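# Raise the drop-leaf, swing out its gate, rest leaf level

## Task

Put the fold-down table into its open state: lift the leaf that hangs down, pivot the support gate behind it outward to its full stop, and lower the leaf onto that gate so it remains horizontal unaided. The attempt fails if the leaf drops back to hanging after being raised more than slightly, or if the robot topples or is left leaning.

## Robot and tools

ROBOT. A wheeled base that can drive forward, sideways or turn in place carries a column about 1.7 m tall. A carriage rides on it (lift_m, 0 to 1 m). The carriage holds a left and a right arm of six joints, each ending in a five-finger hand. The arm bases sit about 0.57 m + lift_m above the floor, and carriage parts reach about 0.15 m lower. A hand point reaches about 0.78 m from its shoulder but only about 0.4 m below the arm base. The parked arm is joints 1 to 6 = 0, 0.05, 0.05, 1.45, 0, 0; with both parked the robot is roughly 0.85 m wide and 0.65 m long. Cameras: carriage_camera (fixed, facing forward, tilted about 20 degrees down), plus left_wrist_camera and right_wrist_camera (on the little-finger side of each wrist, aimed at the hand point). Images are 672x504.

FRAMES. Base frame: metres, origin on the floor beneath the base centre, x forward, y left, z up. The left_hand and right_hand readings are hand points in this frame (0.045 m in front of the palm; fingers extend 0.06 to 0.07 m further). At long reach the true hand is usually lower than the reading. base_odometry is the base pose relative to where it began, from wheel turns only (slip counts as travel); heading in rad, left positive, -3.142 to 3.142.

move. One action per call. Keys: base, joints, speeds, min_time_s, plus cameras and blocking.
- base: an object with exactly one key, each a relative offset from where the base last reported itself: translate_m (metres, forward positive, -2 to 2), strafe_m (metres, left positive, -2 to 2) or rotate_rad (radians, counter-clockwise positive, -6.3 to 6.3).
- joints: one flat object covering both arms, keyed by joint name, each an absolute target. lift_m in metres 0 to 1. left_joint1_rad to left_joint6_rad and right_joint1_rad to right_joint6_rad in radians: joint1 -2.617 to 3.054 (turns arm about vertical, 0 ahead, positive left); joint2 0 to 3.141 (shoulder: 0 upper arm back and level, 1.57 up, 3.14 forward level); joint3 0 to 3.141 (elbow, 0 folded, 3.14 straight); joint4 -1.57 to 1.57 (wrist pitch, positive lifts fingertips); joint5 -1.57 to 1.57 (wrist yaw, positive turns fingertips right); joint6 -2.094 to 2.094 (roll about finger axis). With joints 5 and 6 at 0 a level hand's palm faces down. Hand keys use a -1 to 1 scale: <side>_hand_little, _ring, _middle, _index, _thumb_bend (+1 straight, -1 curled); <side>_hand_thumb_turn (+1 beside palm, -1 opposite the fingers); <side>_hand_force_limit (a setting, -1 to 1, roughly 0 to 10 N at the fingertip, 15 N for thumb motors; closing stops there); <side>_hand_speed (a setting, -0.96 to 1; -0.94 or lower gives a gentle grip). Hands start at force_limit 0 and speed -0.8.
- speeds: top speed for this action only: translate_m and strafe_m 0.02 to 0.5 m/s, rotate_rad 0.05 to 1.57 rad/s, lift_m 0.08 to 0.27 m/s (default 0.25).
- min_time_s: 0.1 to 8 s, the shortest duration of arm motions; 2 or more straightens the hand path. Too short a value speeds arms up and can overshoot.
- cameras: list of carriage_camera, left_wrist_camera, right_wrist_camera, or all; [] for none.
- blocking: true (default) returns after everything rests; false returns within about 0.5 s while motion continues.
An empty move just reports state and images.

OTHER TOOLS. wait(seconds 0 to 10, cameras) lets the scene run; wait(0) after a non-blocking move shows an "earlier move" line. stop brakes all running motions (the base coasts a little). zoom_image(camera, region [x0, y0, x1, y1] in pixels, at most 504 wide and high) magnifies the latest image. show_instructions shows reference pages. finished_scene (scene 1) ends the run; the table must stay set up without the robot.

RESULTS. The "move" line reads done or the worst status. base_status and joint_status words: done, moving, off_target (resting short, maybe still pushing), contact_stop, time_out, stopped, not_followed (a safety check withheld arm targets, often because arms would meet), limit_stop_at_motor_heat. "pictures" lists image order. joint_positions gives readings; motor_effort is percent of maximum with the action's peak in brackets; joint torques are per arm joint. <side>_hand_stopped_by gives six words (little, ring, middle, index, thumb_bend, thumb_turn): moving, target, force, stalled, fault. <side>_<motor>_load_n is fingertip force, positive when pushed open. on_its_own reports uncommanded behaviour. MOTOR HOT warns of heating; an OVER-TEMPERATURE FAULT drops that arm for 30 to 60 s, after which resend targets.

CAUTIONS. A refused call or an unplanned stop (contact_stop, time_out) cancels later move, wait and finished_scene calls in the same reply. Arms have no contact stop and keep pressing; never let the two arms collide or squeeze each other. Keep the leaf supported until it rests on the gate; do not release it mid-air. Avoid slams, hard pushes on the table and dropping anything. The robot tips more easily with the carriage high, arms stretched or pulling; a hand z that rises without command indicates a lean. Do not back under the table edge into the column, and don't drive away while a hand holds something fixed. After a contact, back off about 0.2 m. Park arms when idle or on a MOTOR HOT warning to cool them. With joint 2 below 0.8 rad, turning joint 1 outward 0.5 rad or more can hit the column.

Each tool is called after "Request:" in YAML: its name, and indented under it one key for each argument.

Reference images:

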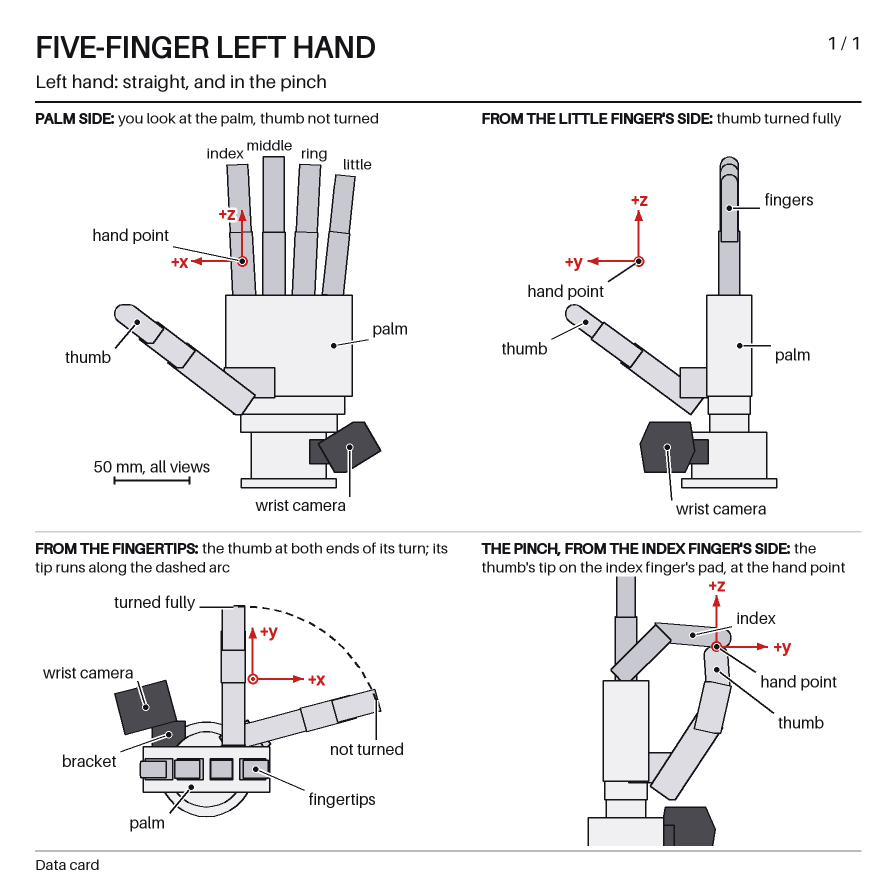

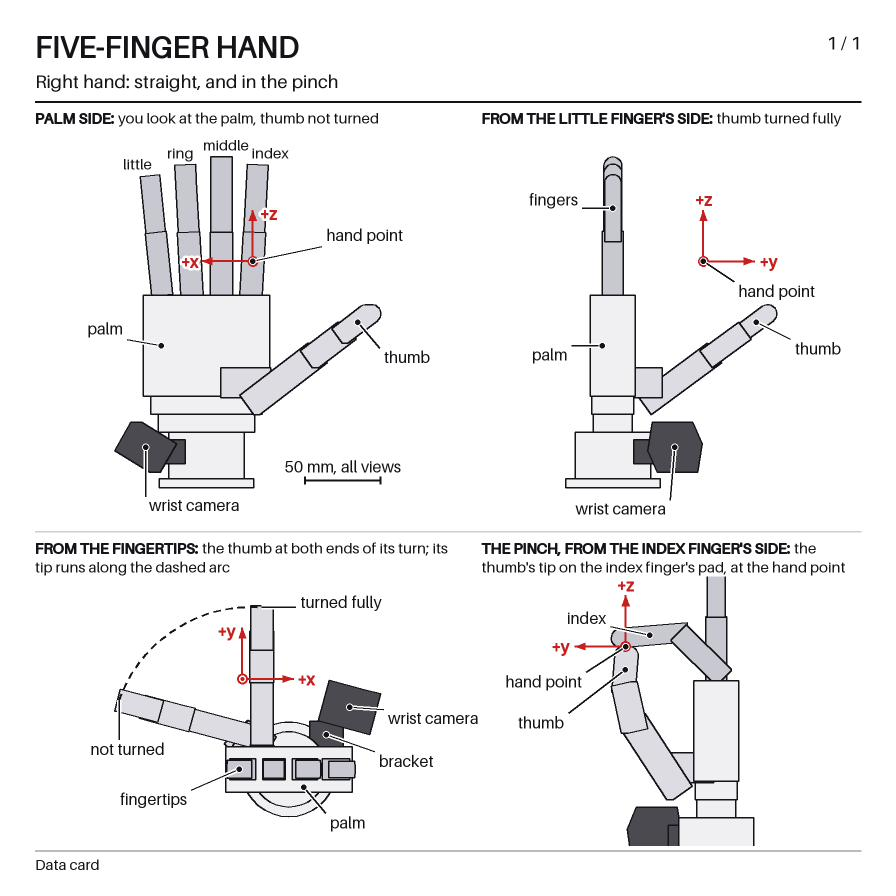

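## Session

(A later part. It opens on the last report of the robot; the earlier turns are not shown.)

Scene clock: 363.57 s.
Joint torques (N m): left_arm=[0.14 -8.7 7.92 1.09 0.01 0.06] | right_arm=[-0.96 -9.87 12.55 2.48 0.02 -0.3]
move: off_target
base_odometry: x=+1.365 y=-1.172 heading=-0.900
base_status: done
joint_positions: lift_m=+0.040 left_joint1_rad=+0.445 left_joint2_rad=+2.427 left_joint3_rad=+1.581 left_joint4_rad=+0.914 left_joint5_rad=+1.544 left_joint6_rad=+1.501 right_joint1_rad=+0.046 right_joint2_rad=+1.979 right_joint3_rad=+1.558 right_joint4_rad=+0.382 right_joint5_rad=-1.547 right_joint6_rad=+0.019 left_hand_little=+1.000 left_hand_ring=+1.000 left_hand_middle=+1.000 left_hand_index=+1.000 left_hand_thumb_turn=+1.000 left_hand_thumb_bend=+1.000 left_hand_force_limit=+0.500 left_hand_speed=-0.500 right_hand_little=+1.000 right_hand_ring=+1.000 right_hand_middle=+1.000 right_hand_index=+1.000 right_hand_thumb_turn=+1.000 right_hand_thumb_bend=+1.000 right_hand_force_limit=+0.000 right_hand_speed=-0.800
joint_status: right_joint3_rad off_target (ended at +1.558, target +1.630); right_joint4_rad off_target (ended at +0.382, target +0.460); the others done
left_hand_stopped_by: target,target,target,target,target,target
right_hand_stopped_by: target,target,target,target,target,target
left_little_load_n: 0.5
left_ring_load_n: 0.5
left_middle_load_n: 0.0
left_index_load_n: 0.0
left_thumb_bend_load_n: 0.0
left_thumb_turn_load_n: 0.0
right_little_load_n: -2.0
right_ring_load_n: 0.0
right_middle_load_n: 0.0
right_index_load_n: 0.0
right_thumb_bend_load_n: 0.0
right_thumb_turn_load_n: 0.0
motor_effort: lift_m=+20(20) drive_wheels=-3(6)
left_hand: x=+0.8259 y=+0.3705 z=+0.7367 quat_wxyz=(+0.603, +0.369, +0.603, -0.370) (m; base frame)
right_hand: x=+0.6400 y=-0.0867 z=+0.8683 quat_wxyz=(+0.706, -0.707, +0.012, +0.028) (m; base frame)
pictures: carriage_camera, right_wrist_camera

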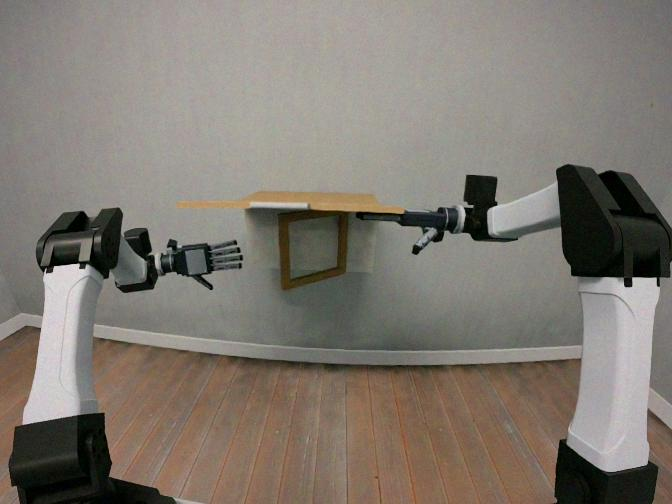

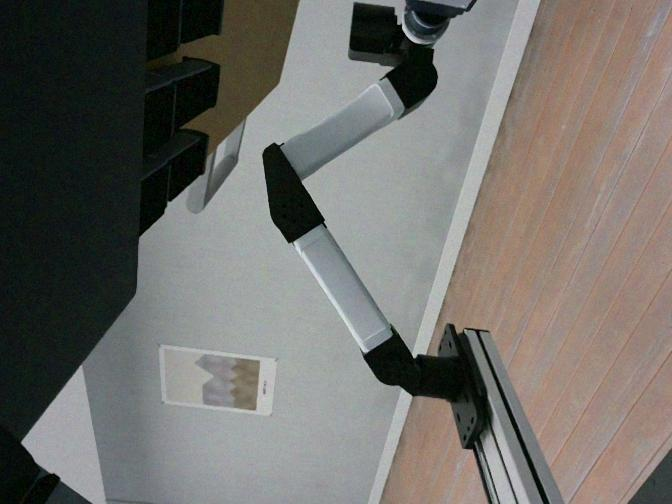

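Request:
move:
  joints: {"left_joint1_rad": 0.233, "left_joint2_rad": 2.62, "left_joint3_rad": 1.767, "left_joint4_rad": 0.87, "left_joint5_rad": 1.173, "left_joint6_rad": 1.5}
  min_time_s: 2

Request:
move:
  joints: {"left_joint1_rad": 0.034, "left_joint2_rad": 2.82, "left_joint3_rad": 2.184, "left_joint4_rad": 0.653, "left_joint5_rad": 0.974, "left_joint6_rad": 1.5}
  min_time_s: 2
  cameras: ["left_wrist_camera", "carriage_camera"]

Scene clock: 368.90 s.
Joint torques (N m): left_arm=[-0.53 -9.48 8.32 1.36 -0.11 0.06] | right_arm=[-0.92 -9.87 12.55 2.47 0.03 -0.26]
move: done
base_odometry: x=+1.365 y=-1.172 heading=-0.900
base_status: not commanded
joint_positions: lift_m=+0.040 left_joint1_rad=+0.237 left_joint2_rad=+2.583 left_joint3_rad=+1.747 left_joint4_rad=+0.889 left_joint5_rad=+1.181 left_joint6_rad=+1.501 right_joint1_rad=+0.046 right_joint2_rad=+1.979 right_joint3_rad=+1.558 right_joint4_rad=+0.382 right_joint5_rad=-1.547 right_joint6_rad=+0.019 left_hand_little=+1.000 left_hand_ring=+1.000 left_hand_middle=+1.000 left_hand_index=+1.000 left_hand_thumb_turn=+1.000 left_hand_thumb_bend=+1.000 left_hand_force_limit=+0.500 left_hand_speed=-0.500 right_hand_little=+1.000 right_hand_ring=+1.000 right_hand_middle=+1.000 right_hand_index=+1.000 right_hand_thumb_turn=+1.000 right_hand_thumb_bend=+1.000 right_hand_force_limit=+0.000 right_hand_speed=-0.800
joint_status: all done
left_hand_stopped_by: target,target,target,target,target,target
right_hand_stopped_by: target,target,target,target,target,target
left_little_load_n: 0.0
left_ring_load_n: 0.0
left_middle_load_n: 0.0
left_index_load_n: 0.0
left_thumb_bend_load_n: 0.0
left_thumb_turn_load_n: 0.0
right_little_load_n: -1.5
right_ring_load_n: 0.0
right_middle_load_n: 0.0
right_index_load_n: 0.0
right_thumb_bend_load_n: 0.0
right_thumb_turn_load_n: 0.0
motor_effort: lift_m=+20(20) drive_wheels=-3(3)
left_hand: x=+0.9065 y=+0.3013 z=+0.7066 quat_wxyz=(+0.633, +0.312, +0.627, -0.332) (m; base frame)
right_hand: x=+0.6400 y=-0.0867 z=+0.8683 quat_wxyz=(+0.706, -0.707, +0.012, +0.028) (m; base frame)
pictures: none

Scene clock: 371.20 s.
Joint torques (N m): left_arm=[-0.53 -10.52 9.16 1.49 -0.11 0.06] | right_arm=[-0.92 -9.91 12.4 2.47 0.03 -0.26]
move: done
base_odometry: x=+1.365 y=-1.172 heading=-0.900
base_status: not commanded
joint_positions: lift_m=+0.040 left_joint1_rad=+0.038 left_joint2_rad=+2.780 left_joint3_rad=+2.162 left_joint4_rad=+0.673 left_joint5_rad=+0.982 left_joint6_rad=+1.501 right_joint1_rad=+0.046 right_joint2_rad=+1.979 right_joint3_rad=+1.558 right_joint4_rad=+0.382 right_joint5_rad=-1.547 right_joint6_rad=+0.019 left_hand_little=+1.000 left_hand_ring=+1.000 left_hand_middle=+1.000 left_hand_index=+1.000 left_hand_thumb_turn=+1.000 left_hand_thumb_bend=+1.000 left_hand_force_limit=+0.500 left_hand_speed=-0.500 right_hand_little=+1.000 right_hand_ring=+1.000 right_hand_middle=+1.000 right_hand_index=+1.000 right_hand_thumb_turn=+1.000 right_hand_thumb_bend=+1.000 right_hand_force_limit=+0.000 right_hand_speed=-0.800
joint_status: all done
left_hand_stopped_by: target,target,target,target,target,target
right_hand_stopped_by: target,target,target,target,target,target
left_little_load_n: 0.0
left_ring_load_n: 0.0
left_middle_load_n: 0.0
left_index_load_n: 0.0
left_thumb_bend_load_n: 0.0
left_thumb_turn_load_n: 0.0
right_little_load_n: -2.0
right_ring_load_n: 0.0
right_middle_load_n: 0.0
right_index_load_n: -0.5
right_thumb_bend_load_n: 0.0
right_thumb_turn_load_n: 0.0
motor_effort: lift_m=+20(20) drive_wheels=-3(3)
left_hand: x=+0.9697 y=+0.1994 z=+0.7110 quat_wxyz=(+0.635, +0.309, +0.624, -0.334) (m; base frame)
right_hand: x=+0.6400 y=-0.0867 z=+0.8683 quat_wxyz=(+0.706, -0.707, +0.012, +0.028) (m; base frame)
pictures: carriage_camera, left_wrist_camera

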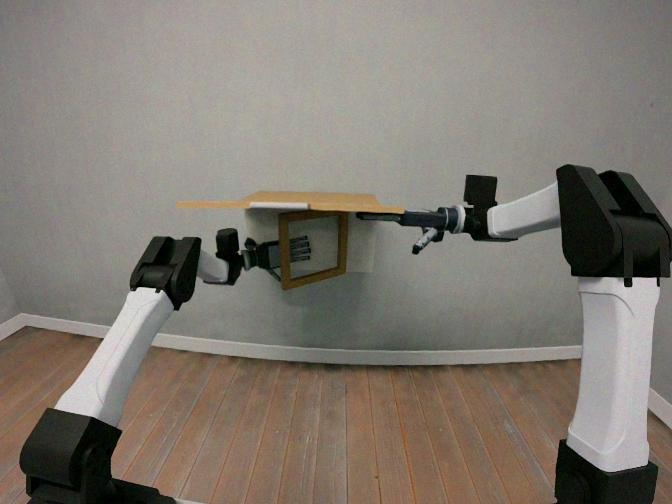

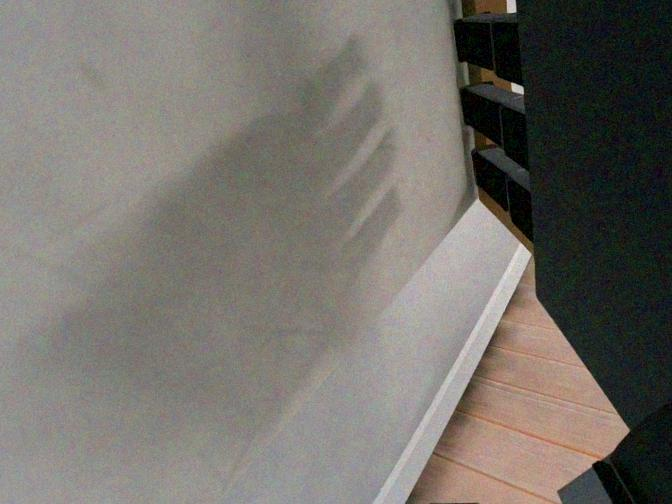

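Request:
move:
  joints: {"left_joint1_rad": -0.036, "left_joint2_rad": 2.59, "left_joint3_rad": 1.742, "left_joint4_rad": 0.88, "left_joint5_rad": 0.80, "left_joint6_rad": 1.5}
  min_time_s: 2

Request:
move:
  joints: {"left_joint1_rad": -0.176, "left_joint2_rad": 2.43, "left_joint3_rad": 1.404, "left_joint4_rad": 1.06, "left_joint5_rad": 0.435, "left_joint6_rad": 1.5}
  min_time_s: 2.5
  cameras: ["left_wrist_camera", "carriage_camera"]

Scene clock: 374.07 s.
Joint torques (N m): left_arm=[-1.03 -16.53 5.83 1.91 0.04 0.05] | right_arm=[-0.96 -9.92 12.37 2.46 0.06 -0.3]
move: done
base_odometry: x=+1.365 y=-1.172 heading=-0.900
base_status: not commanded
joint_positions: lift_m=+0.040 left_joint1_rad=-0.025 left_joint2_rad=+2.642 left_joint3_rad=+1.754 left_joint4_rad=+0.873 left_joint5_rad=+0.798 left_joint6_rad=+1.501 right_joint1_rad=+0.046 right_joint2_rad=+1.979 right_joint3_rad=+1.558 right_joint4_rad=+0.382 right_joint5_rad=-1.547 right_joint6_rad=+0.019 left_hand_little=+1.000 left_hand_ring=+1.000 left_hand_middle=+1.000 left_hand_index=+1.000 left_hand_thumb_turn=+1.000 left_hand_thumb_bend=+1.000 left_hand_force_limit=+0.500 left_hand_speed=-0.500 right_hand_little=+1.000 right_hand_ring=+1.000 right_hand_middle=+1.000 right_hand_index=+1.000 right_hand_thumb_turn=+1.000 right_hand_thumb_bend=+1.000 right_hand_force_limit=+0.000 right_hand_speed=-0.800
joint_status: all done
left_hand_stopped_by: target,target,target,target,target,target
right_hand_stopped_by: target,target,target,target,target,target
left_little_load_n: 0.0
left_ring_load_n: 0.0
left_middle_load_n: 0.0
left_index_load_n: 0.0
left_thumb_bend_load_n: 0.0
left_thumb_turn_load_n: -0.5
right_little_load_n: -2.0
right_ring_load_n: 0.0
right_middle_load_n: 0.0
right_index_load_n: 0.0
right_thumb_bend_load_n: 0.0
right_thumb_turn_load_n: 0.0
motor_effort: lift_m=+20(20) drive_wheels=-3(3)
left_hand: x=+0.9328 y=+0.1842 z=+0.6680 quat_wxyz=(+0.633, +0.258, +0.663, -0.307) (m; base frame)
right_hand: x=+0.6400 y=-0.0867 z=+0.8683 quat_wxyz=(+0.706, -0.707, +0.012, +0.028) (m; base frame)
pictures: none

Scene clock: 376.87 s.
Joint torques (N m): left_arm=[-1.06 -15.1 5.42 2.08 0.02 0.06] | right_arm=[-0.85 -9.87 12.33 2.42 0.05 -0.32]
move: done
base_odometry: x=+1.365 y=-1.172 heading=-0.900
base_status: not commanded
joint_positions: lift_m=+0.040 left_joint1_rad=-0.165 left_joint2_rad=+2.478 left_joint3_rad=+1.415 left_joint4_rad=+1.052 left_joint5_rad=+0.433 left_joint6_rad=+1.501 right_joint1_rad=+0.046 right_joint2_rad=+1.979 right_joint3_rad=+1.558 right_joint4_rad=+0.382 right_joint5_rad=-1.547 right_joint6_rad=+0.019 left_hand_little=+1.000 left_hand_ring=+1.000 left_hand_middle=+1.000 left_hand_index=+1.000 left_hand_thumb_turn=+1.000 left_hand_thumb_bend=+1.000 left_hand_force_limit=+0.500 left_hand_speed=-0.500 right_hand_little=+1.000 right_hand_ring=+1.000 right_hand_middle=+1.000 right_hand_index=+1.000 right_hand_thumb_turn=+1.000 right_hand_thumb_bend=+1.000 right_hand_force_limit=+0.000 right_hand_speed=-0.800
joint_status: all done
left_hand_stopped_by: target,target,target,target,target,target
right_hand_stopped_by: target,target,target,target,target,target
left_little_load_n: 0.0
left_ring_load_n: -0.5
left_middle_load_n: 0.0
left_index_load_n: 0.0
left_thumb_bend_load_n: 0.0
left_thumb_turn_load_n: 0.0
right_little_load_n: -1.5
right_ring_load_n: 0.0
right_middle_load_n: 0.0
right_index_load_n: 0.0
right_thumb_bend_load_n: 0.0
right_thumb_turn_load_n: 0.0
motor_effort: lift_m=+20(20) drive_wheels=-3(3)
left_hand: x=+0.8921 y=+0.1613 z=+0.6724 quat_wxyz=(+0.664, +0.184, +0.686, -0.232) (m; base frame)
right_hand: x=+0.6400 y=-0.0867 z=+0.8683 quat_wxyz=(+0.706, -0.707, +0.012, +0.028) (m; base frame)
pictures: carriage_camera, left_wrist_camera

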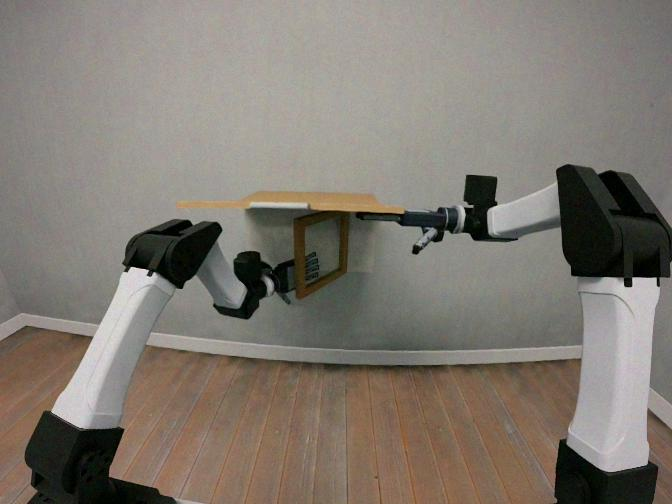

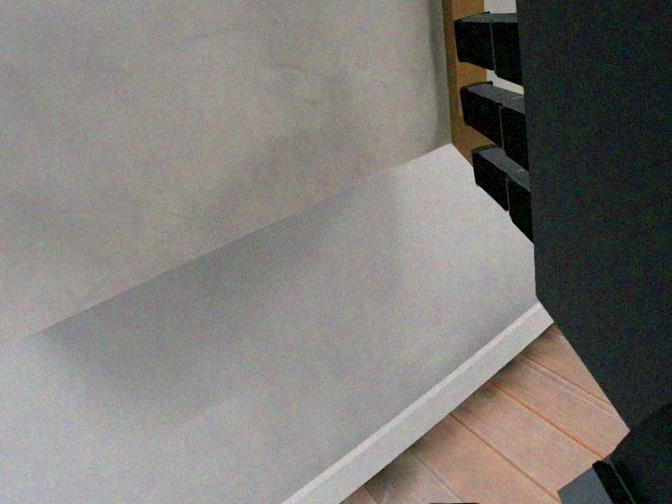

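Excellent: the gate swings freely.

Request:
move:
  joints: {"left_joint1_rad": -0.40, "left_joint2_rad": 2.37, "left_joint3_rad": 1.269, "left_joint4_rad": 1.13, "left_joint5_rad": -0.045, "left_joint6_rad": 1.5}
  min_time_s: 2.5
  cameras: ["carriage_camera"]

Request:
move:
  joints: {"left_joint1_rad": -0.61, "left_joint2_rad": 2.43, "left_joint3_rad": 1.40, "left_joint4_rad": 1.06, "left_joint5_rad": -0.523, "left_joint6_rad": 1.5}
  min_time_s: 2.5
  cameras: ["left_wrist_camera", "carriage_camera", "right_wrist_camera"]

Scene clock: 381.53 s.
Joint torques (N m): left_arm=[-1.11 -14.35 5.19 2.14 0 0.06] | right_arm=[-0.96 -9.98 12.48 2.45 0.05 -0.32]
move: done
base_odometry: x=+1.365 y=-1.172 heading=-0.900
base_status: not commanded
joint_positions: lift_m=+0.040 left_joint1_rad=-0.388 left_joint2_rad=+2.416 left_joint3_rad=+1.280 left_joint4_rad=+1.125 left_joint5_rad=-0.047 left_joint6_rad=+1.501 right_joint1_rad=+0.046 right_joint2_rad=+1.979 right_joint3_rad=+1.558 right_joint4_rad=+0.382 right_joint5_rad=-1.547 right_joint6_rad=+0.019 left_hand_little=+1.000 left_hand_ring=+1.000 left_hand_middle=+1.000 left_hand_index=+1.000 left_hand_thumb_turn=+1.000 left_hand_thumb_bend=+1.000 left_hand_force_limit=+0.500 left_hand_speed=-0.500 right_hand_little=+1.000 right_hand_ring=+1.000 right_hand_middle=+1.000 right_hand_index=+1.000 right_hand_thumb_turn=+1.000 right_hand_thumb_bend=+1.000 right_hand_force_limit=+0.000 right_hand_speed=-0.800
joint_status: all done
left_hand_stopped_by: target,target,target,target,target,target
right_hand_stopped_by: target,target,target,target,target,target
left_little_load_n: 0.0
left_ring_load_n: 0.0
left_middle_load_n: 0.0
left_index_load_n: 0.0
left_thumb_bend_load_n: 0.0
left_thumb_turn_load_n: 0.0
right_little_load_n: -2.0
right_ring_load_n: 0.0
right_middle_load_n: 0.0
right_index_load_n: 0.0
right_thumb_bend_load_n: 0.0
right_thumb_turn_load_n: -0.5
motor_effort: lift_m=+20(20) drive_wheels=-3(3)
left_hand: x=+0.8500 y=+0.1204 z=+0.6731 quat_wxyz=(+0.688, +0.096, +0.705, -0.143) (m; base frame)
right_hand: x=+0.6400 y=-0.0867 z=+0.8683 quat_wxyz=(+0.706, -0.707, +0.012, +0.028) (m; base frame)
pictures: carriage_camera

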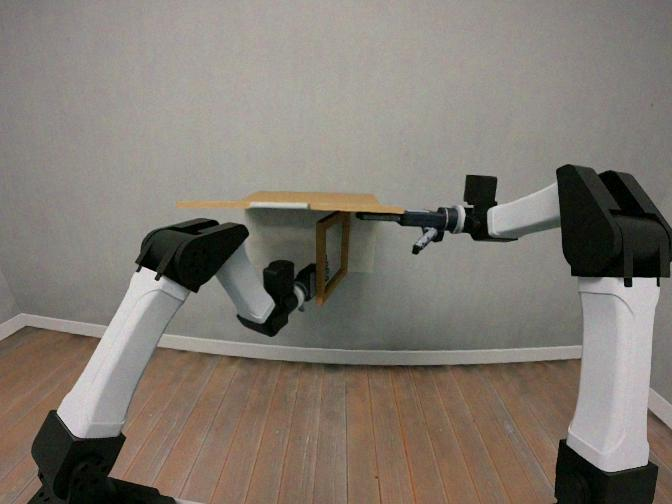

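Scene clock: 384.33 s.
Joint torques (N m): left_arm=[-1.1 -10.06 8.1 1.79 0.01 0.06] | right_arm=[-0.88 -10.02 12.46 2.43 0.04 -0.26]
move: done
base_odometry: x=+1.365 y=-1.172 heading=-0.900
base_status: not commanded
joint_positions: lift_m=+0.040 left_joint1_rad=-0.598 left_joint2_rad=+2.416 left_joint3_rad=+1.379 left_joint4_rad=+1.075 left_joint5_rad=-0.525 left_joint6_rad=+1.501 right_joint1_rad=+0.046 right_joint2_rad=+1.979 right_joint3_rad=+1.558 right_joint4_rad=+0.382 right_joint5_rad=-1.547 right_joint6_rad=+0.019 left_hand_little=+1.000 left_hand_ring=+1.000 left_hand_middle=+1.000 left_hand_index=+1.000 left_hand_thumb_turn=+1.000 left_hand_thumb_bend=+1.000 left_hand_force_limit=+0.500 left_hand_speed=-0.500 right_hand_little=+1.000 right_hand_ring=+1.000 right_hand_middle=+1.000 right_hand_index=+1.000 right_hand_thumb_turn=+1.000 right_hand_thumb_bend=+1.000 right_hand_force_limit=+0.000 right_hand_speed=-0.800
joint_status: all done
left_hand_stopped_by: target,target,target,target,target,target
right_hand_stopped_by: target,target,target,target,target,target
left_little_load_n: 0.0
left_ring_load_n: 0.0
left_middle_load_n: 0.0
left_index_load_n: 0.0
left_thumb_bend_load_n: 0.0
left_thumb_turn_load_n: 0.0
right_little_load_n: -2.0
right_ring_load_n: 0.0
right_middle_load_n: 0.0
right_index_load_n: -0.5
right_thumb_bend_load_n: 0.0
right_thumb_turn_load_n: 0.0
motor_effort: lift_m=+20(20) drive_wheels=-3(3)
left_hand: x=+0.8178 y=+0.0800 z=+0.7010 quat_wxyz=(+0.717, -0.006, +0.695, -0.058) (m; base frame)
right_hand: x=+0.6400 y=-0.0867 z=+0.8683 quat_wxyz=(+0.706, -0.707, +0.012, +0.028) (m; base frame)
pictures: carriage_camera, left_wrist_camera, right_wrist_camera

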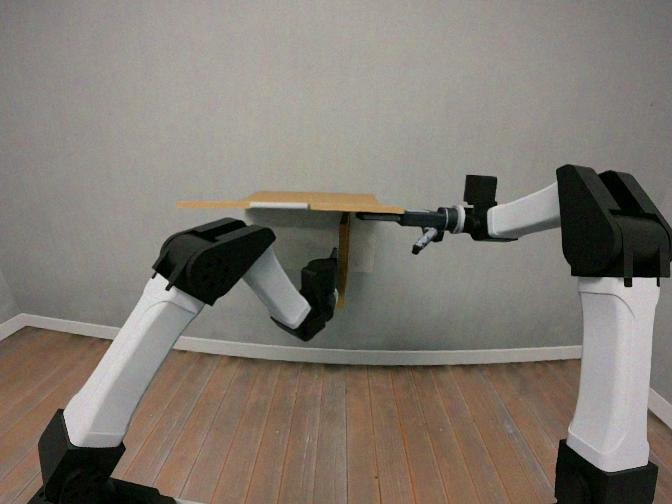

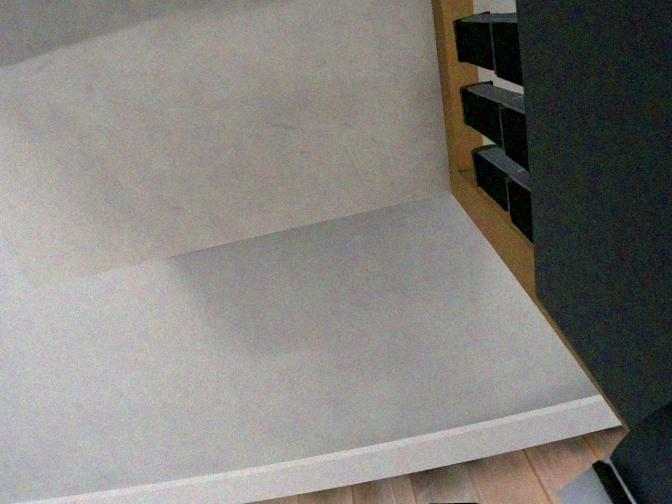

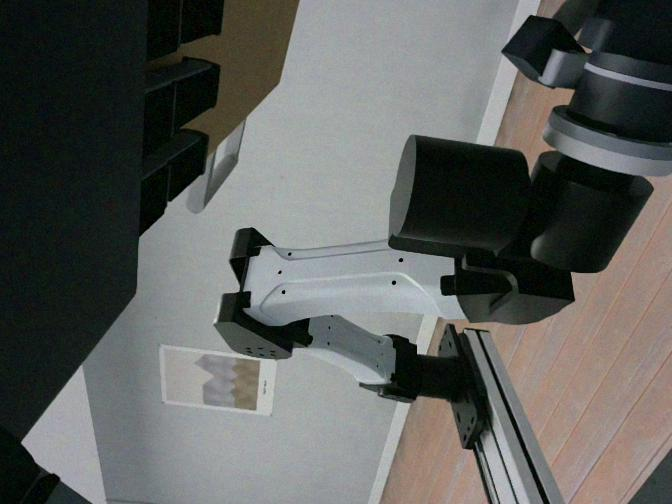

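Request:
move:
  joints: {"left_joint1_rad": -0.69, "left_joint2_rad": 2.52, "left_joint3_rad": 1.56, "left_joint4_rad": 0.98, "left_joint5_rad": -0.72, "left_joint6_rad": 1.5}
  min_time_s: 2.5
  cameras: ["left_wrist_camera", "carriage_camera", "right_wrist_camera"]

Scene clock: 387.70 s.
Joint torques (N m): left_arm=[-2.39 -8.72 8.58 1.58 0.38 0] | right_arm=[-0.95 -9.74 12.57 2.43 0.02 -0.27]
move: off_target
base_odometry: x=+1.365 y=-1.172 heading=-0.900
base_status: not commanded
joint_positions: lift_m=+0.040 left_joint1_rad=-0.661 left_joint2_rad=+2.481 left_joint3_rad=+1.536 left_joint4_rad=+1.004 left_joint5_rad=-0.756 left_joint6_rad=+1.506 right_joint1_rad=+0.046 right_joint2_rad=+1.979 right_joint3_rad=+1.558 right_joint4_rad=+0.382 right_joint5_rad=-1.547 right_joint6_rad=+0.019 left_hand_little=+1.000 left_hand_ring=+1.000 left_hand_middle=+1.000 left_hand_index=+1.000 left_hand_thumb_turn=+1.000 left_hand_thumb_bend=+1.000 left_hand_force_limit=+0.500 left_hand_speed=-0.500 right_hand_little=+1.000 right_hand_ring=+1.000 right_hand_middle=+1.000 right_hand_index=+1.000 right_hand_thumb_turn=+1.000 right_hand_thumb_bend=+1.000 right_hand_force_limit=+0.000 right_hand_speed=-0.800
joint_status: left_joint1_rad off_target (ended at -0.662, target -0.690); left_joint5_rad off_target (ended at -0.756, target -0.720); the others done
left_hand_stopped_by: target,target,target,target,target,target
right_hand_stopped_by: target,target,target,target,target,target
left_little_load_n: 0.0
left_ring_load_n: 0.0
left_middle_load_n: 0.0
left_index_load_n: 0.0
left_thumb_bend_load_n: 0.0
left_thumb_turn_load_n: 0.0
right_little_load_n: -2.0
right_ring_load_n: 0.0
right_middle_load_n: 0.0
right_index_load_n: 0.0
right_thumb_bend_load_n: 0.0
right_thumb_turn_load_n: -0.5
motor_effort: lift_m=+20(20) drive_wheels=-3(3)
left_hand: x=+0.8118 y=+0.0720 z=+0.7070 quat_wxyz=(+0.722, -0.069, +0.688, -0.003) (m; base frame)
right_hand: x=+0.6400 y=-0.0867 z=+0.8683 quat_wxyz=(+0.706, -0.707, +0.012, +0.028) (m; base frame)
pictures: carriage_camera, left_wrist_camera, right_wrist_camera

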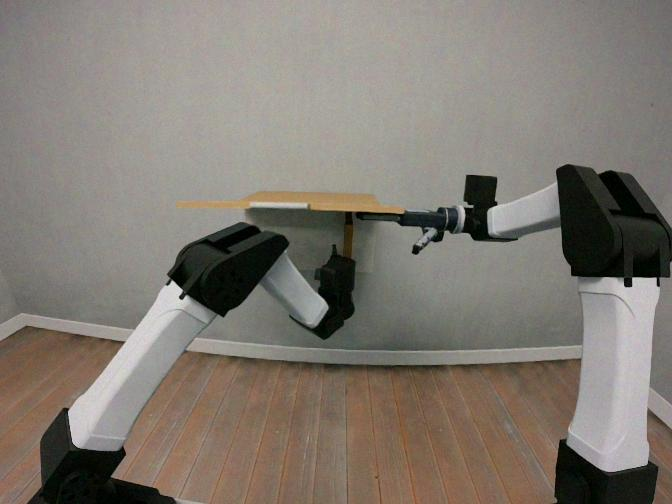

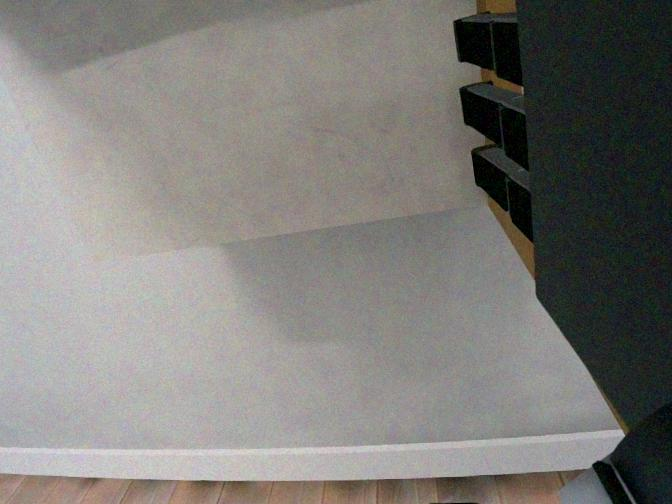

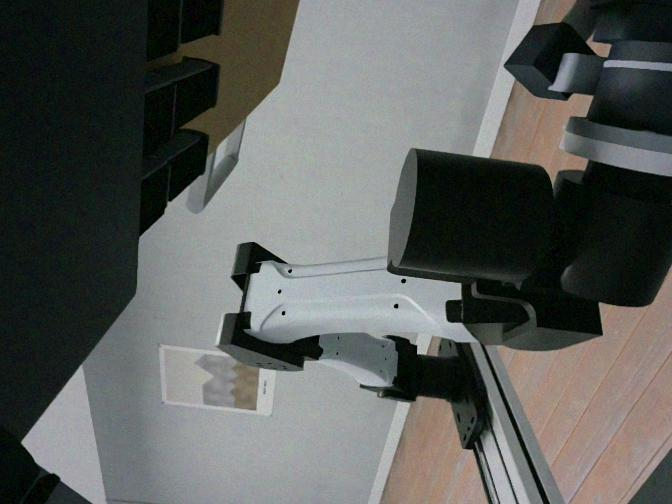

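Request:
move:
  joints: {"left_joint1_rad": -0.74, "left_joint2_rad": 2.52, "left_joint3_rad": 1.56, "left_joint4_rad": 0.98, "left_joint5_rad": -0.74, "left_joint6_rad": 1.5}
  min_time_s: 1.5
  cameras: ["carriage_camera"]

Request:
zoom_image:
  camera: "carriage_camera"
  region: [270, 180, 430, 300]

Scene clock: 393.00 s.
Joint torques (N m): left_arm=[-4.59 -8.69 8.54 1.62 0.78 -0.1] | right_arm=[-0.98 -9.83 12.48 2.44 0.05 -0.33]
move: off_target
base_odometry: x=+1.365 y=-1.172 heading=-0.899
base_status: not commanded
joint_positions: lift_m=+0.040 left_joint1_rad=-0.683 left_joint2_rad=+2.481 left_joint3_rad=+1.536 left_joint4_rad=+0.996 left_joint5_rad=-0.815 left_joint6_rad=+1.516 right_joint1_rad=+0.046 right_joint2_rad=+1.979 right_joint3_rad=+1.558 right_joint4_rad=+0.382 right_joint5_rad=-1.547 right_joint6_rad=+0.019 left_hand_little=+1.000 left_hand_ring=+1.000 left_hand_middle=+1.000 left_hand_index=+1.000 left_hand_thumb_turn=+1.000 left_hand_thumb_bend=+1.000 left_hand_force_limit=+0.500 left_hand_speed=-0.500 right_hand_little=+1.000 right_hand_ring=+1.000 right_hand_middle=+1.000 right_hand_index=+1.000 right_hand_thumb_turn=+1.000 right_hand_thumb_bend=+1.000 right_hand_force_limit=+0.000 right_hand_speed=-0.800
joint_status: left_joint1_rad off_target (ended at -0.683, target -0.740); left_joint5_rad off_target (ended at -0.815, target -0.740); the others done
left_hand_stopped_by: target,target,target,target,target,target
right_hand_stopped_by: target,target,target,target,target,target
left_little_load_n: 0.0
left_ring_load_n: 0.0
left_middle_load_n: 0.5
left_index_load_n: 0.0
left_thumb_bend_load_n: 0.0
left_thumb_turn_load_n: 0.0
right_little_load_n: -2.0
right_ring_load_n: 0.0
right_middle_load_n: 0.0
right_index_load_n: 0.0
right_thumb_bend_load_n: 0.0
right_thumb_turn_load_n: 0.0
motor_effort: lift_m=+20(20) drive_wheels=-3(3)
left_hand: x=+0.8021 y=+0.0711 z=+0.7058 quat_wxyz=(+0.719, -0.078, +0.690, +0.015) (m; base frame)
right_hand: x=+0.6400 y=-0.0867 z=+0.8683 quat_wxyz=(+0.706, -0.707, +0.012, +0.028) (m; base frame)
pictures: carriage_camera

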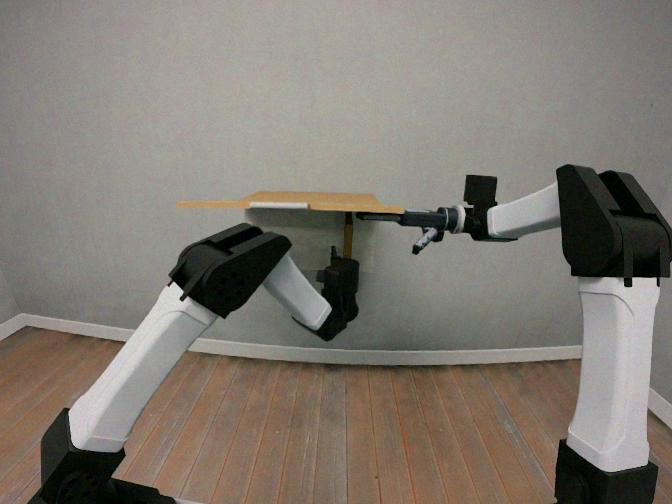

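Scaled by 3.150 from the camera's 672x504 image, which has a finer 960x720 frame.

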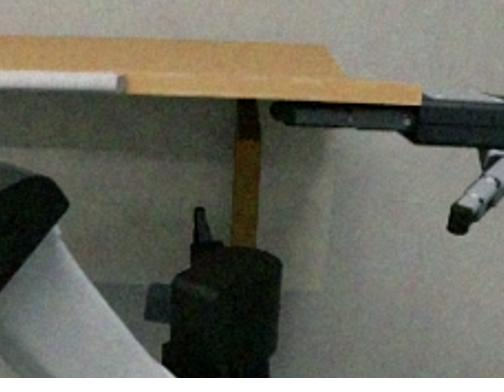

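Request:
move:
  joints: {"left_joint1_rad": -0.60, "left_joint2_rad": 2.45, "left_joint3_rad": 1.45, "left_joint4_rad": 1.03, "left_joint5_rad": -0.58, "left_joint6_rad": 1.5}
  min_time_s: 1.2

Request:
move:
  joints: {"left_joint1_rad": -0.32, "left_joint2_rad": 2.12, "left_joint3_rad": 0.60, "left_joint4_rad": 1.45, "left_joint5_rad": -0.12, "left_joint6_rad": 1.5}
  min_time_s: 2
  cameras: ["carriage_camera", "left_wrist_camera"]

Scene clock: 398.53 s.
Joint torques (N m): left_arm=[-0.16 -13.87 5.55 1.99 0.04 -0.01] | right_arm=[-0.76 -9.96 12.53 2.48 0.07 -0.26]
move: done
base_odometry: x=+1.365 y=-1.172 heading=-0.899
base_status: not commanded
joint_positions: lift_m=+0.040 left_joint1_rad=-0.601 left_joint2_rad=+2.481 left_joint3_rad=+1.461 left_joint4_rad=+1.023 left_joint5_rad=-0.589 left_joint6_rad=+1.507 right_joint1_rad=+0.046 right_joint2_rad=+1.979 right_joint3_rad=+1.558 right_joint4_rad=+0.382 right_joint5_rad=-1.547 right_joint6_rad=+0.019 left_hand_little=+1.000 left_hand_ring=+1.000 left_hand_middle=+1.000 left_hand_index=+1.000 left_hand_thumb_turn=+1.000 left_hand_thumb_bend=+1.000 left_hand_force_limit=+0.500 left_hand_speed=-0.500 right_hand_little=+1.000 right_hand_ring=+1.000 right_hand_middle=+1.000 right_hand_index=+1.000 right_hand_thumb_turn=+1.000 right_hand_thumb_bend=+1.000 right_hand_force_limit=+0.000 right_hand_speed=-0.800
joint_status: all done
left_hand_stopped_by: target,target,target,target,target,target
right_hand_stopped_by: target,target,target,target,target,target
left_little_load_n: 0.0
left_ring_load_n: 0.0
left_middle_load_n: -0.5
left_index_load_n: 0.0
left_thumb_bend_load_n: 0.0
left_thumb_turn_load_n: 0.0
right_little_load_n: -2.0
right_ring_load_n: 0.0
right_middle_load_n: 0.0
right_index_load_n: -0.5
right_thumb_bend_load_n: 0.0
right_thumb_turn_load_n: -0.5
motor_effort: lift_m=+20(20) drive_wheels=-3(3)
left_hand: x=+0.8247 y=+0.0841 z=+0.6832 quat_wxyz=(+0.707, -0.019, +0.706, -0.027) (m; base frame)
right_hand: x=+0.6400 y=-0.0867 z=+0.8683 quat_wxyz=(+0.706, -0.707, +0.012, +0.028) (m; base frame)
pictures: none

Scene clock: 400.83 s.
Joint torques (N m): left_arm=[0.16 -10.1 3.44 2.15 0.05 -0.01] | right_arm=[-0.9 -9.95 12.68 2.46 0 -0.26]
move: done
base_odometry: x=+1.365 y=-1.172 heading=-0.899
base_status: not commanded
joint_positions: lift_m=+0.040 left_joint1_rad=-0.325 left_joint2_rad=+2.154 left_joint3_rad=+0.608 left_joint4_rad=+1.443 left_joint5_rad=-0.129 left_joint6_rad=+1.507 right_joint1_rad=+0.046 right_joint2_rad=+1.979 right_joint3_rad=+1.558 right_joint4_rad=+0.382 right_joint5_rad=-1.547 right_joint6_rad=+0.019 left_hand_little=+1.000 left_hand_ring=+1.000 left_hand_middle=+1.000 left_hand_index=+1.000 left_hand_thumb_turn=+1.000 left_hand_thumb_bend=+1.000 left_hand_force_limit=+0.500 left_hand_speed=-0.500 right_hand_little=+1.000 right_hand_ring=+1.000 right_hand_middle=+1.000 right_hand_index=+1.000 right_hand_thumb_turn=+1.000 right_hand_thumb_bend=+1.000 right_hand_force_limit=+0.000 right_hand_speed=-0.800
joint_status: all done
left_hand_stopped_by: target,target,target,target,target,target
right_hand_stopped_by: target,target,target,target,target,target
left_little_load_n: 0.0
left_ring_load_n: 0.0
left_middle_load_n: 0.0
left_index_load_n: 0.0
left_thumb_bend_load_n: 0.0
left_thumb_turn_load_n: 0.0
right_little_load_n: -2.0
right_ring_load_n: 0.0
right_middle_load_n: 0.0
right_index_load_n: 0.0
right_thumb_bend_load_n: 0.0
right_thumb_turn_load_n: -0.5
motor_effort: lift_m=+20(20) drive_wheels=-3(3)
left_hand: x=+0.7190 y=+0.2237 z=+0.6487 quat_wxyz=(+0.665, +0.054, +0.740, -0.082) (m; base frame)
right_hand: x=+0.6400 y=-0.0867 z=+0.8683 quat_wxyz=(+0.706, -0.707, +0.012, +0.028) (m; base frame)
pictures: carriage_camera, left_wrist_camera

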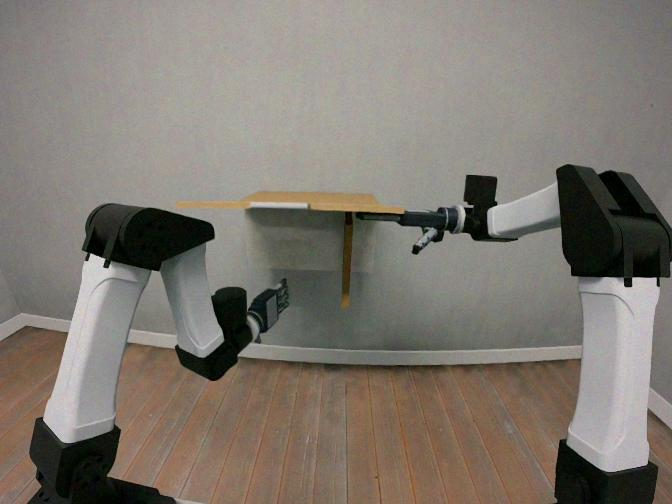

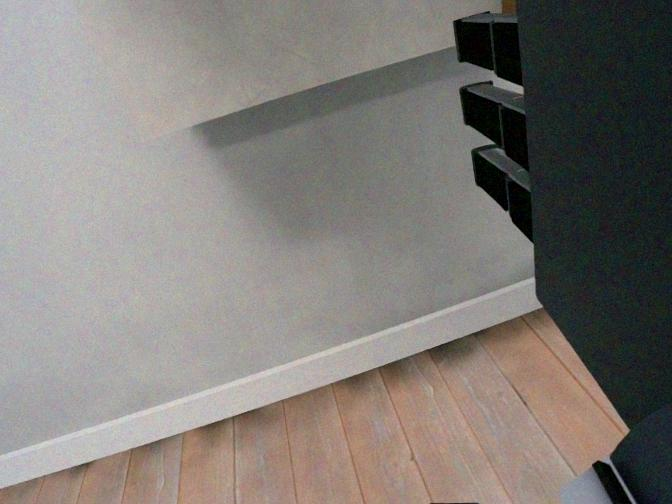

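Request:
move:
  joints: {"left_joint1_rad": 0.8, "left_joint5_rad": 0.0, "lift_m": 0.01}
  speeds: {"lift_m": 0.08}
  min_time_s: 2
  cameras: ["carriage_camera", "right_wrist_camera"]

Request:
zoom_image:
  camera: "carriage_camera"
  region: [230, 170, 450, 310]

Scene clock: 403.87 s.
Joint torques (N m): left_arm=[0.05 -9.5 3.64 2.08 0.06 -0.01] | right_arm=[-1.02 -10.33 10.73 2.34 0.08 -0.31]
move: done
base_odometry: x=+1.365 y=-1.172 heading=-0.899
base_status: not commanded
joint_positions: lift_m=+0.010 left_joint1_rad=+0.797 left_joint2_rad=+2.146 left_joint3_rad=+0.606 left_joint4_rad=+1.451 left_joint5_rad=-0.009 left_joint6_rad=+1.506 right_joint1_rad=+0.046 right_joint2_rad=+1.980 right_joint3_rad=+1.579 right_joint4_rad=+0.392 right_joint5_rad=-1.550 right_joint6_rad=+0.019 left_hand_little=+1.000 left_hand_ring=+1.000 left_hand_middle=+1.000 left_hand_index=+1.000 left_hand_thumb_turn=+1.000 left_hand_thumb_bend=+1.000 left_hand_force_limit=+0.500 left_hand_speed=-0.500 right_hand_little=+1.000 right_hand_ring=+1.000 right_hand_middle=+1.000 right_hand_index=+1.000 right_hand_thumb_turn=+1.000 right_hand_thumb_bend=+1.000 right_hand_force_limit=+0.000 right_hand_speed=-0.800
joint_status: all done
left_hand_stopped_by: target,target,target,target,target,target
right_hand_stopped_by: target,target,target,target,target,target
left_little_load_n: 0.0
left_ring_load_n: 0.0
left_middle_load_n: 0.0
left_index_load_n: 0.0
left_thumb_bend_load_n: 0.0
left_thumb_turn_load_n: 0.0
right_little_load_n: -1.0
right_ring_load_n: 0.0
right_middle_load_n: 0.0
right_index_load_n: 0.0
right_thumb_bend_load_n: 0.0
right_thumb_turn_load_n: -0.5
motor_effort: lift_m=+19(20) drive_wheels=-3(3)
left_hand: x=+0.5355 y=+0.6962 z=+0.6229 quat_wxyz=(+0.629, -0.311, +0.669, +0.245) (m; base frame)
right_hand: x=+0.6423 y=-0.0867 z=+0.8445 quat_wxyz=(+0.707, -0.707, +0.001, +0.019) (m; base frame)
pictures: carriage_camera, right_wrist_camera

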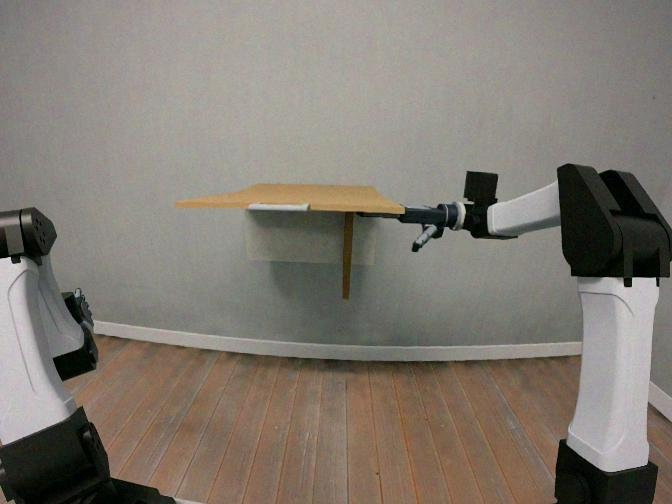

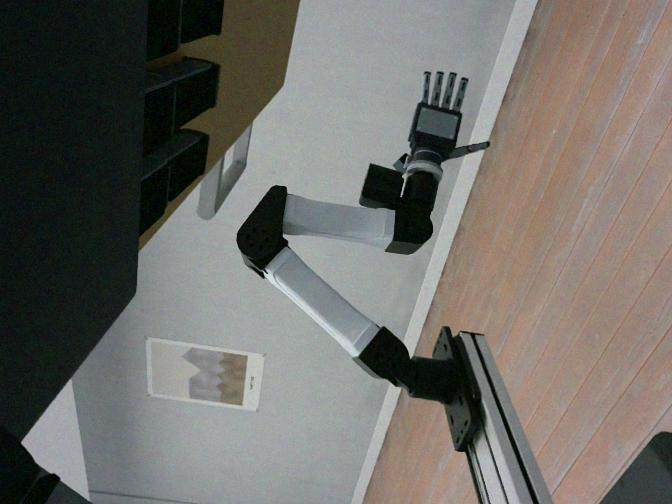

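Scaled by 2.291 from the camera's 672x504 image, which has a finer 960x720 frame.

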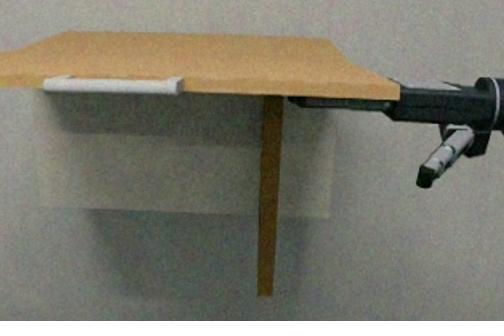

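Request:
move:
  joints: {"lift_m": 0.0}
  speeds: {"lift_m": 0.08}
  cameras: ["carriage_camera", "right_wrist_camera"]

Request:
zoom_image:
  camera: "carriage_camera"
  region: [230, 170, 450, 310]

Scene clock: 404.83 s.
Joint torques (N m): left_arm=[0.03 -9.25 3.81 2.07 0.05 0] | right_arm=[-1.06 -10 10.61 2.23 0.07 -0.24]
move: done
base_odometry: x=+1.365 y=-1.172 heading=-0.899
base_status: not commanded
joint_positions: lift_m=+0.000 left_joint1_rad=+0.797 left_joint2_rad=+2.144 left_joint3_rad=+0.604 left_joint4_rad=+1.452 left_joint5_rad=-0.007 left_joint6_rad=+1.506 right_joint1_rad=+0.046 right_joint2_rad=+1.982 right_joint3_rad=+1.582 right_joint4_rad=+0.400 right_joint5_rad=-1.546 right_joint6_rad=+0.011 left_hand_little=+1.000 left_hand_ring=+1.000 left_hand_middle=+1.000 left_hand_index=+1.000 left_hand_thumb_turn=+1.000 left_hand_thumb_bend=+1.000 left_hand_force_limit=+0.500 left_hand_speed=-0.500 right_hand_little=+1.000 right_hand_ring=+1.000 right_hand_middle=+1.000 right_hand_index=+1.000 right_hand_thumb_turn=+1.000 right_hand_thumb_bend=+1.000 right_hand_force_limit=+0.000 right_hand_speed=-0.800
joint_status: all done
left_hand_stopped_by: target,target,target,target,target,target
right_hand_stopped_by: target,target,target,target,target,target
left_little_load_n: -0.5
left_ring_load_n: 0.0
left_middle_load_n: 0.0
left_index_load_n: 0.0
left_thumb_bend_load_n: 0.0
left_thumb_turn_load_n: 0.0
right_little_load_n: -0.5
right_ring_load_n: 0.0
right_middle_load_n: 0.0
right_index_load_n: 0.0
right_thumb_bend_load_n: 0.0
right_thumb_turn_load_n: 0.0
motor_effort: lift_m=+19(21) drive_wheels=-3(3)
left_hand: x=+0.5355 y=+0.6958 z=+0.6137 quat_wxyz=(+0.630, -0.310, +0.669, +0.244) (m; base frame)
right_hand: x=+0.6448 y=-0.0864 z=+0.8349 quat_wxyz=(+0.707, -0.707, -0.004, +0.011) (m; base frame)
pictures: carriage_camera, right_wrist_camera

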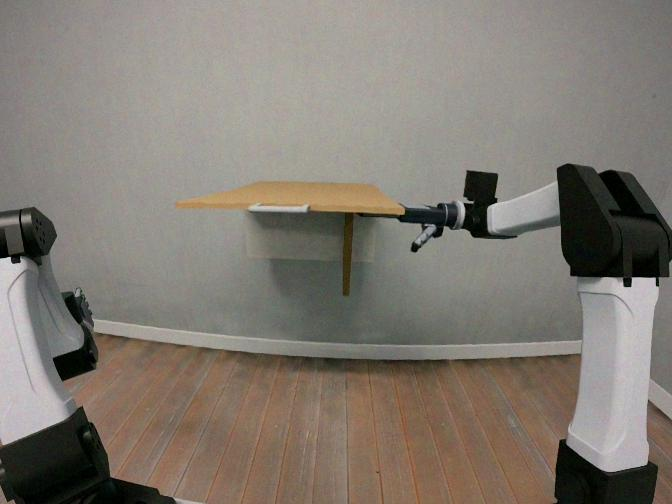

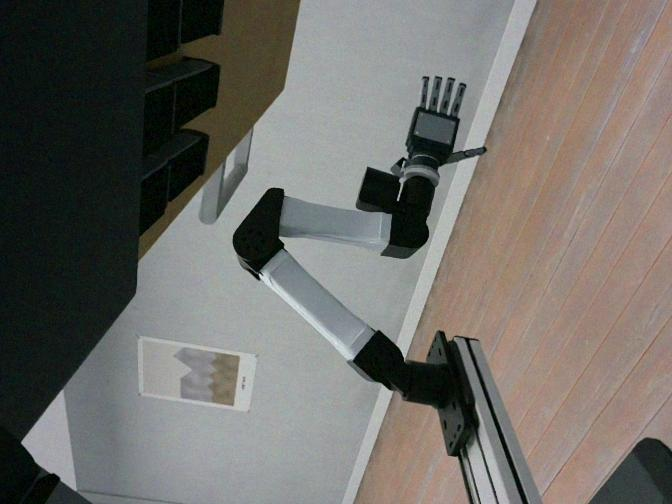

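Scaled by 2.291 from the camera's 672x504 image, which has a finer 960x720 frame.

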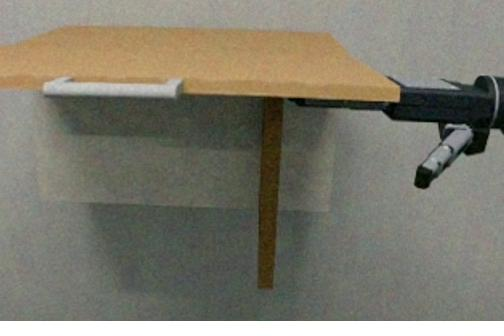

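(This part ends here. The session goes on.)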